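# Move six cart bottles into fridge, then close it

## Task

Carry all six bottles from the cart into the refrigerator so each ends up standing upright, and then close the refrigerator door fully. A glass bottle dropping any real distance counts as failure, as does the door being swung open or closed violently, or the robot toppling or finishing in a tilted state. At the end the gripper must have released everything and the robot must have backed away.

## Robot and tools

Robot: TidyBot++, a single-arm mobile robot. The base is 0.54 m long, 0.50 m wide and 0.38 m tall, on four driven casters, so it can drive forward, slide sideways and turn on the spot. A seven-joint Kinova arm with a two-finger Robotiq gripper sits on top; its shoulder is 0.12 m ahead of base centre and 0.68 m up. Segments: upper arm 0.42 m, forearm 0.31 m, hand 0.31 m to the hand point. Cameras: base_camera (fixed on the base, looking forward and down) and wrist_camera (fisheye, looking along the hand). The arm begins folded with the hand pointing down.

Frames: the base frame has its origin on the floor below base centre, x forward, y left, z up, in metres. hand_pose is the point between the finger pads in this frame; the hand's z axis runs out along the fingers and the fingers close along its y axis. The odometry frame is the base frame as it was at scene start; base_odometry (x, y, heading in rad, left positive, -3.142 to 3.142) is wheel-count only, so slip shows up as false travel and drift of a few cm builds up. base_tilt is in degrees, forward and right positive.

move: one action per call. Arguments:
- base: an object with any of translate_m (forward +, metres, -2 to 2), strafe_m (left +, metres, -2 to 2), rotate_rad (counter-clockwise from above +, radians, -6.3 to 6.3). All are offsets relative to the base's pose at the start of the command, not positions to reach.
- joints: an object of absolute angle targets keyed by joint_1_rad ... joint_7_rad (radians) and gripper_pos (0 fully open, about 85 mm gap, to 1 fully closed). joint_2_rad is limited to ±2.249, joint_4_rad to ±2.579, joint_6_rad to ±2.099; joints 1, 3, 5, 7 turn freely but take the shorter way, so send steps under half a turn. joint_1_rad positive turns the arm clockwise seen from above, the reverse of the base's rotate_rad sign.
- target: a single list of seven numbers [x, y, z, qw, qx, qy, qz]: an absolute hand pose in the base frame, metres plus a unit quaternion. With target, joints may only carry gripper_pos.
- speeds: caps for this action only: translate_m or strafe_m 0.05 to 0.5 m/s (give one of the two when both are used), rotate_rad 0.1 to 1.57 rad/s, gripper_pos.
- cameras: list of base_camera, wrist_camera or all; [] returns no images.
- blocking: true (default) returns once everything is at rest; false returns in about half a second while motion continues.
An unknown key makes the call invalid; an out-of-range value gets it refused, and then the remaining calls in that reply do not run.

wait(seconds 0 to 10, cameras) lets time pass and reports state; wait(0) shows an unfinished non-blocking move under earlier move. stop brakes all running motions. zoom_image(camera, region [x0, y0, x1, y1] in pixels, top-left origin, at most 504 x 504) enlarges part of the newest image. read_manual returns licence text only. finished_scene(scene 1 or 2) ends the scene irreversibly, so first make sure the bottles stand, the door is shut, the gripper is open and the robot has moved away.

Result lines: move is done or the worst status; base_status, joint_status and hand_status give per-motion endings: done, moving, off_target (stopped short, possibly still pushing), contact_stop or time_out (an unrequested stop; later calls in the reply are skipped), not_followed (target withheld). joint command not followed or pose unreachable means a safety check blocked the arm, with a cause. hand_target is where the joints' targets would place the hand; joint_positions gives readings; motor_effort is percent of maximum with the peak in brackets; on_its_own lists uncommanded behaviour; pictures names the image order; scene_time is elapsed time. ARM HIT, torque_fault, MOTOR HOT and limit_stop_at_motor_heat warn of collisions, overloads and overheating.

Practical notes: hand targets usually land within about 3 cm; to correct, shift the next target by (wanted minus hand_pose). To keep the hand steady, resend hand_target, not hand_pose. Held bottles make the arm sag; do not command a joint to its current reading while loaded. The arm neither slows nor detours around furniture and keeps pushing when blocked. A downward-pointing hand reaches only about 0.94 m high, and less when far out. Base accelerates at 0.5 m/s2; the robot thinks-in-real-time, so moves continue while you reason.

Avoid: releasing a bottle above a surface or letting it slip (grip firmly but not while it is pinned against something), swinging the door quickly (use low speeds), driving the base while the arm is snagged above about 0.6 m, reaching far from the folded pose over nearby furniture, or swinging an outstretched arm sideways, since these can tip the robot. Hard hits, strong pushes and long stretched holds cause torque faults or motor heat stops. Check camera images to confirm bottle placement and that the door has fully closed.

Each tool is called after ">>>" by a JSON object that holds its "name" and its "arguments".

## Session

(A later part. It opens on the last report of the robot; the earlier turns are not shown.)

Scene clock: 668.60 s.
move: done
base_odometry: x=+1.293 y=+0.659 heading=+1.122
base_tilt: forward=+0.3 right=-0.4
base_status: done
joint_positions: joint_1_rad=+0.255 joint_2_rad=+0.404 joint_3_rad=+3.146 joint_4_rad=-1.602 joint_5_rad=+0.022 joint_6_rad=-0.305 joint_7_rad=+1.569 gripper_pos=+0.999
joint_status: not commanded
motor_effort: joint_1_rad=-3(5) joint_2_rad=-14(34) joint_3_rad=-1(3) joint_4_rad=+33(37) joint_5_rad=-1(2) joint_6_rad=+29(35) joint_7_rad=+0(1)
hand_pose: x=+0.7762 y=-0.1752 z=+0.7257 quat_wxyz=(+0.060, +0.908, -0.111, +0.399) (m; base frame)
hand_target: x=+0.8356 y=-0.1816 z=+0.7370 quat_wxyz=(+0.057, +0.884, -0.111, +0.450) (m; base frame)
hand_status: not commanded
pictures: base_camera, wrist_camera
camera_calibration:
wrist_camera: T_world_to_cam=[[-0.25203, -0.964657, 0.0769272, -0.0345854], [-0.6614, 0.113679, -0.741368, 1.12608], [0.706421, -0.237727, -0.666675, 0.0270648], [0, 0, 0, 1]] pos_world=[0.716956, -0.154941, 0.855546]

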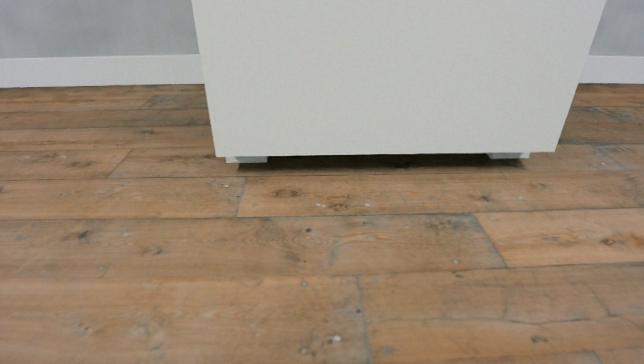

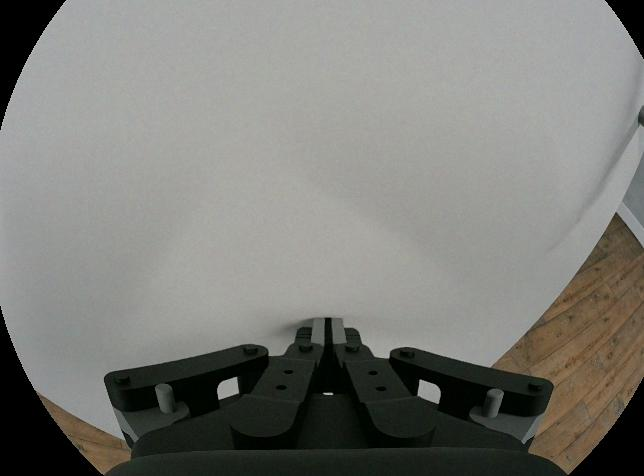

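>>> {"name": "move", "arguments": {"base": {"translate_m": -0.4}, "speeds": {"translate_m": 0.3}}}

Scene clock: 674.00 s.
move: done
base_odometry: x=+1.120 y=+0.299 heading=+1.122
base_tilt: forward=+0.4 right=-0.3
base_status: done
joint_positions: joint_1_rad=+0.253 joint_2_rad=+0.502 joint_3_rad=+3.142 joint_4_rad=-1.510 joint_5_rad=+0.022 joint_6_rad=-0.205 joint_7_rad=+1.569 gripper_pos=+0.999
joint_status: not commanded
motor_effort: joint_1_rad=+0(3) joint_2_rad=-33(36) joint_3_rad=+1(3) joint_4_rad=+17(31) joint_5_rad=-1(2) joint_6_rad=+7(29) joint_7_rad=+0(1)
hand_pose: x=+0.8307 y=-0.1843 z=+0.7286 quat_wxyz=(+0.063, +0.889, -0.105, +0.441) (m; base frame)
hand_target: x=+0.8356 y=-0.1816 z=+0.7370 quat_wxyz=(+0.057, +0.884, -0.111, +0.450) (m; base frame)
hand_status: not commanded
pictures: base_camera, wrist_camera
camera_calibration:
wrist_camera: T_world_to_cam=[[-0.250966, -0.965132, 0.0744107, -0.0290195], [-0.591251, 0.0919712, -0.801226, 1.14657], [0.766445, -0.245076, -0.593717, -0.116042], [0, 0, 0, 1]] pos_world=[0.75957, -0.161899, 0.851929]

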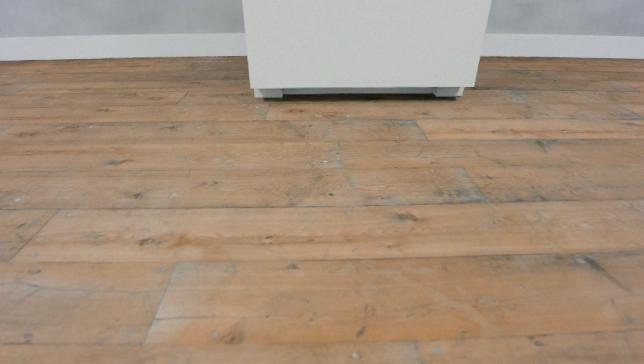

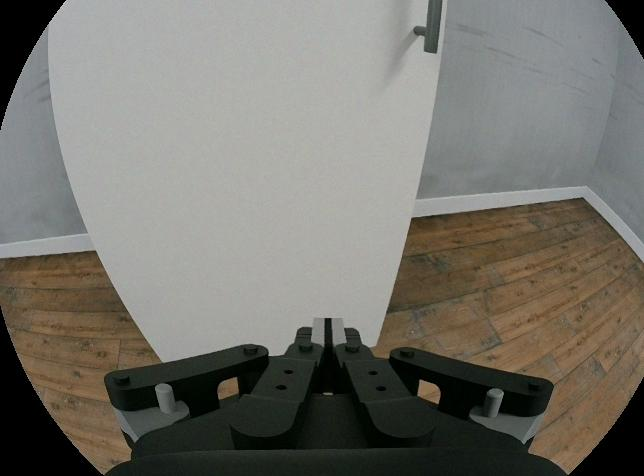

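>>> {"name": "finished_scene", "arguments": {"scene": 2}}

The scene is finished: the task was done.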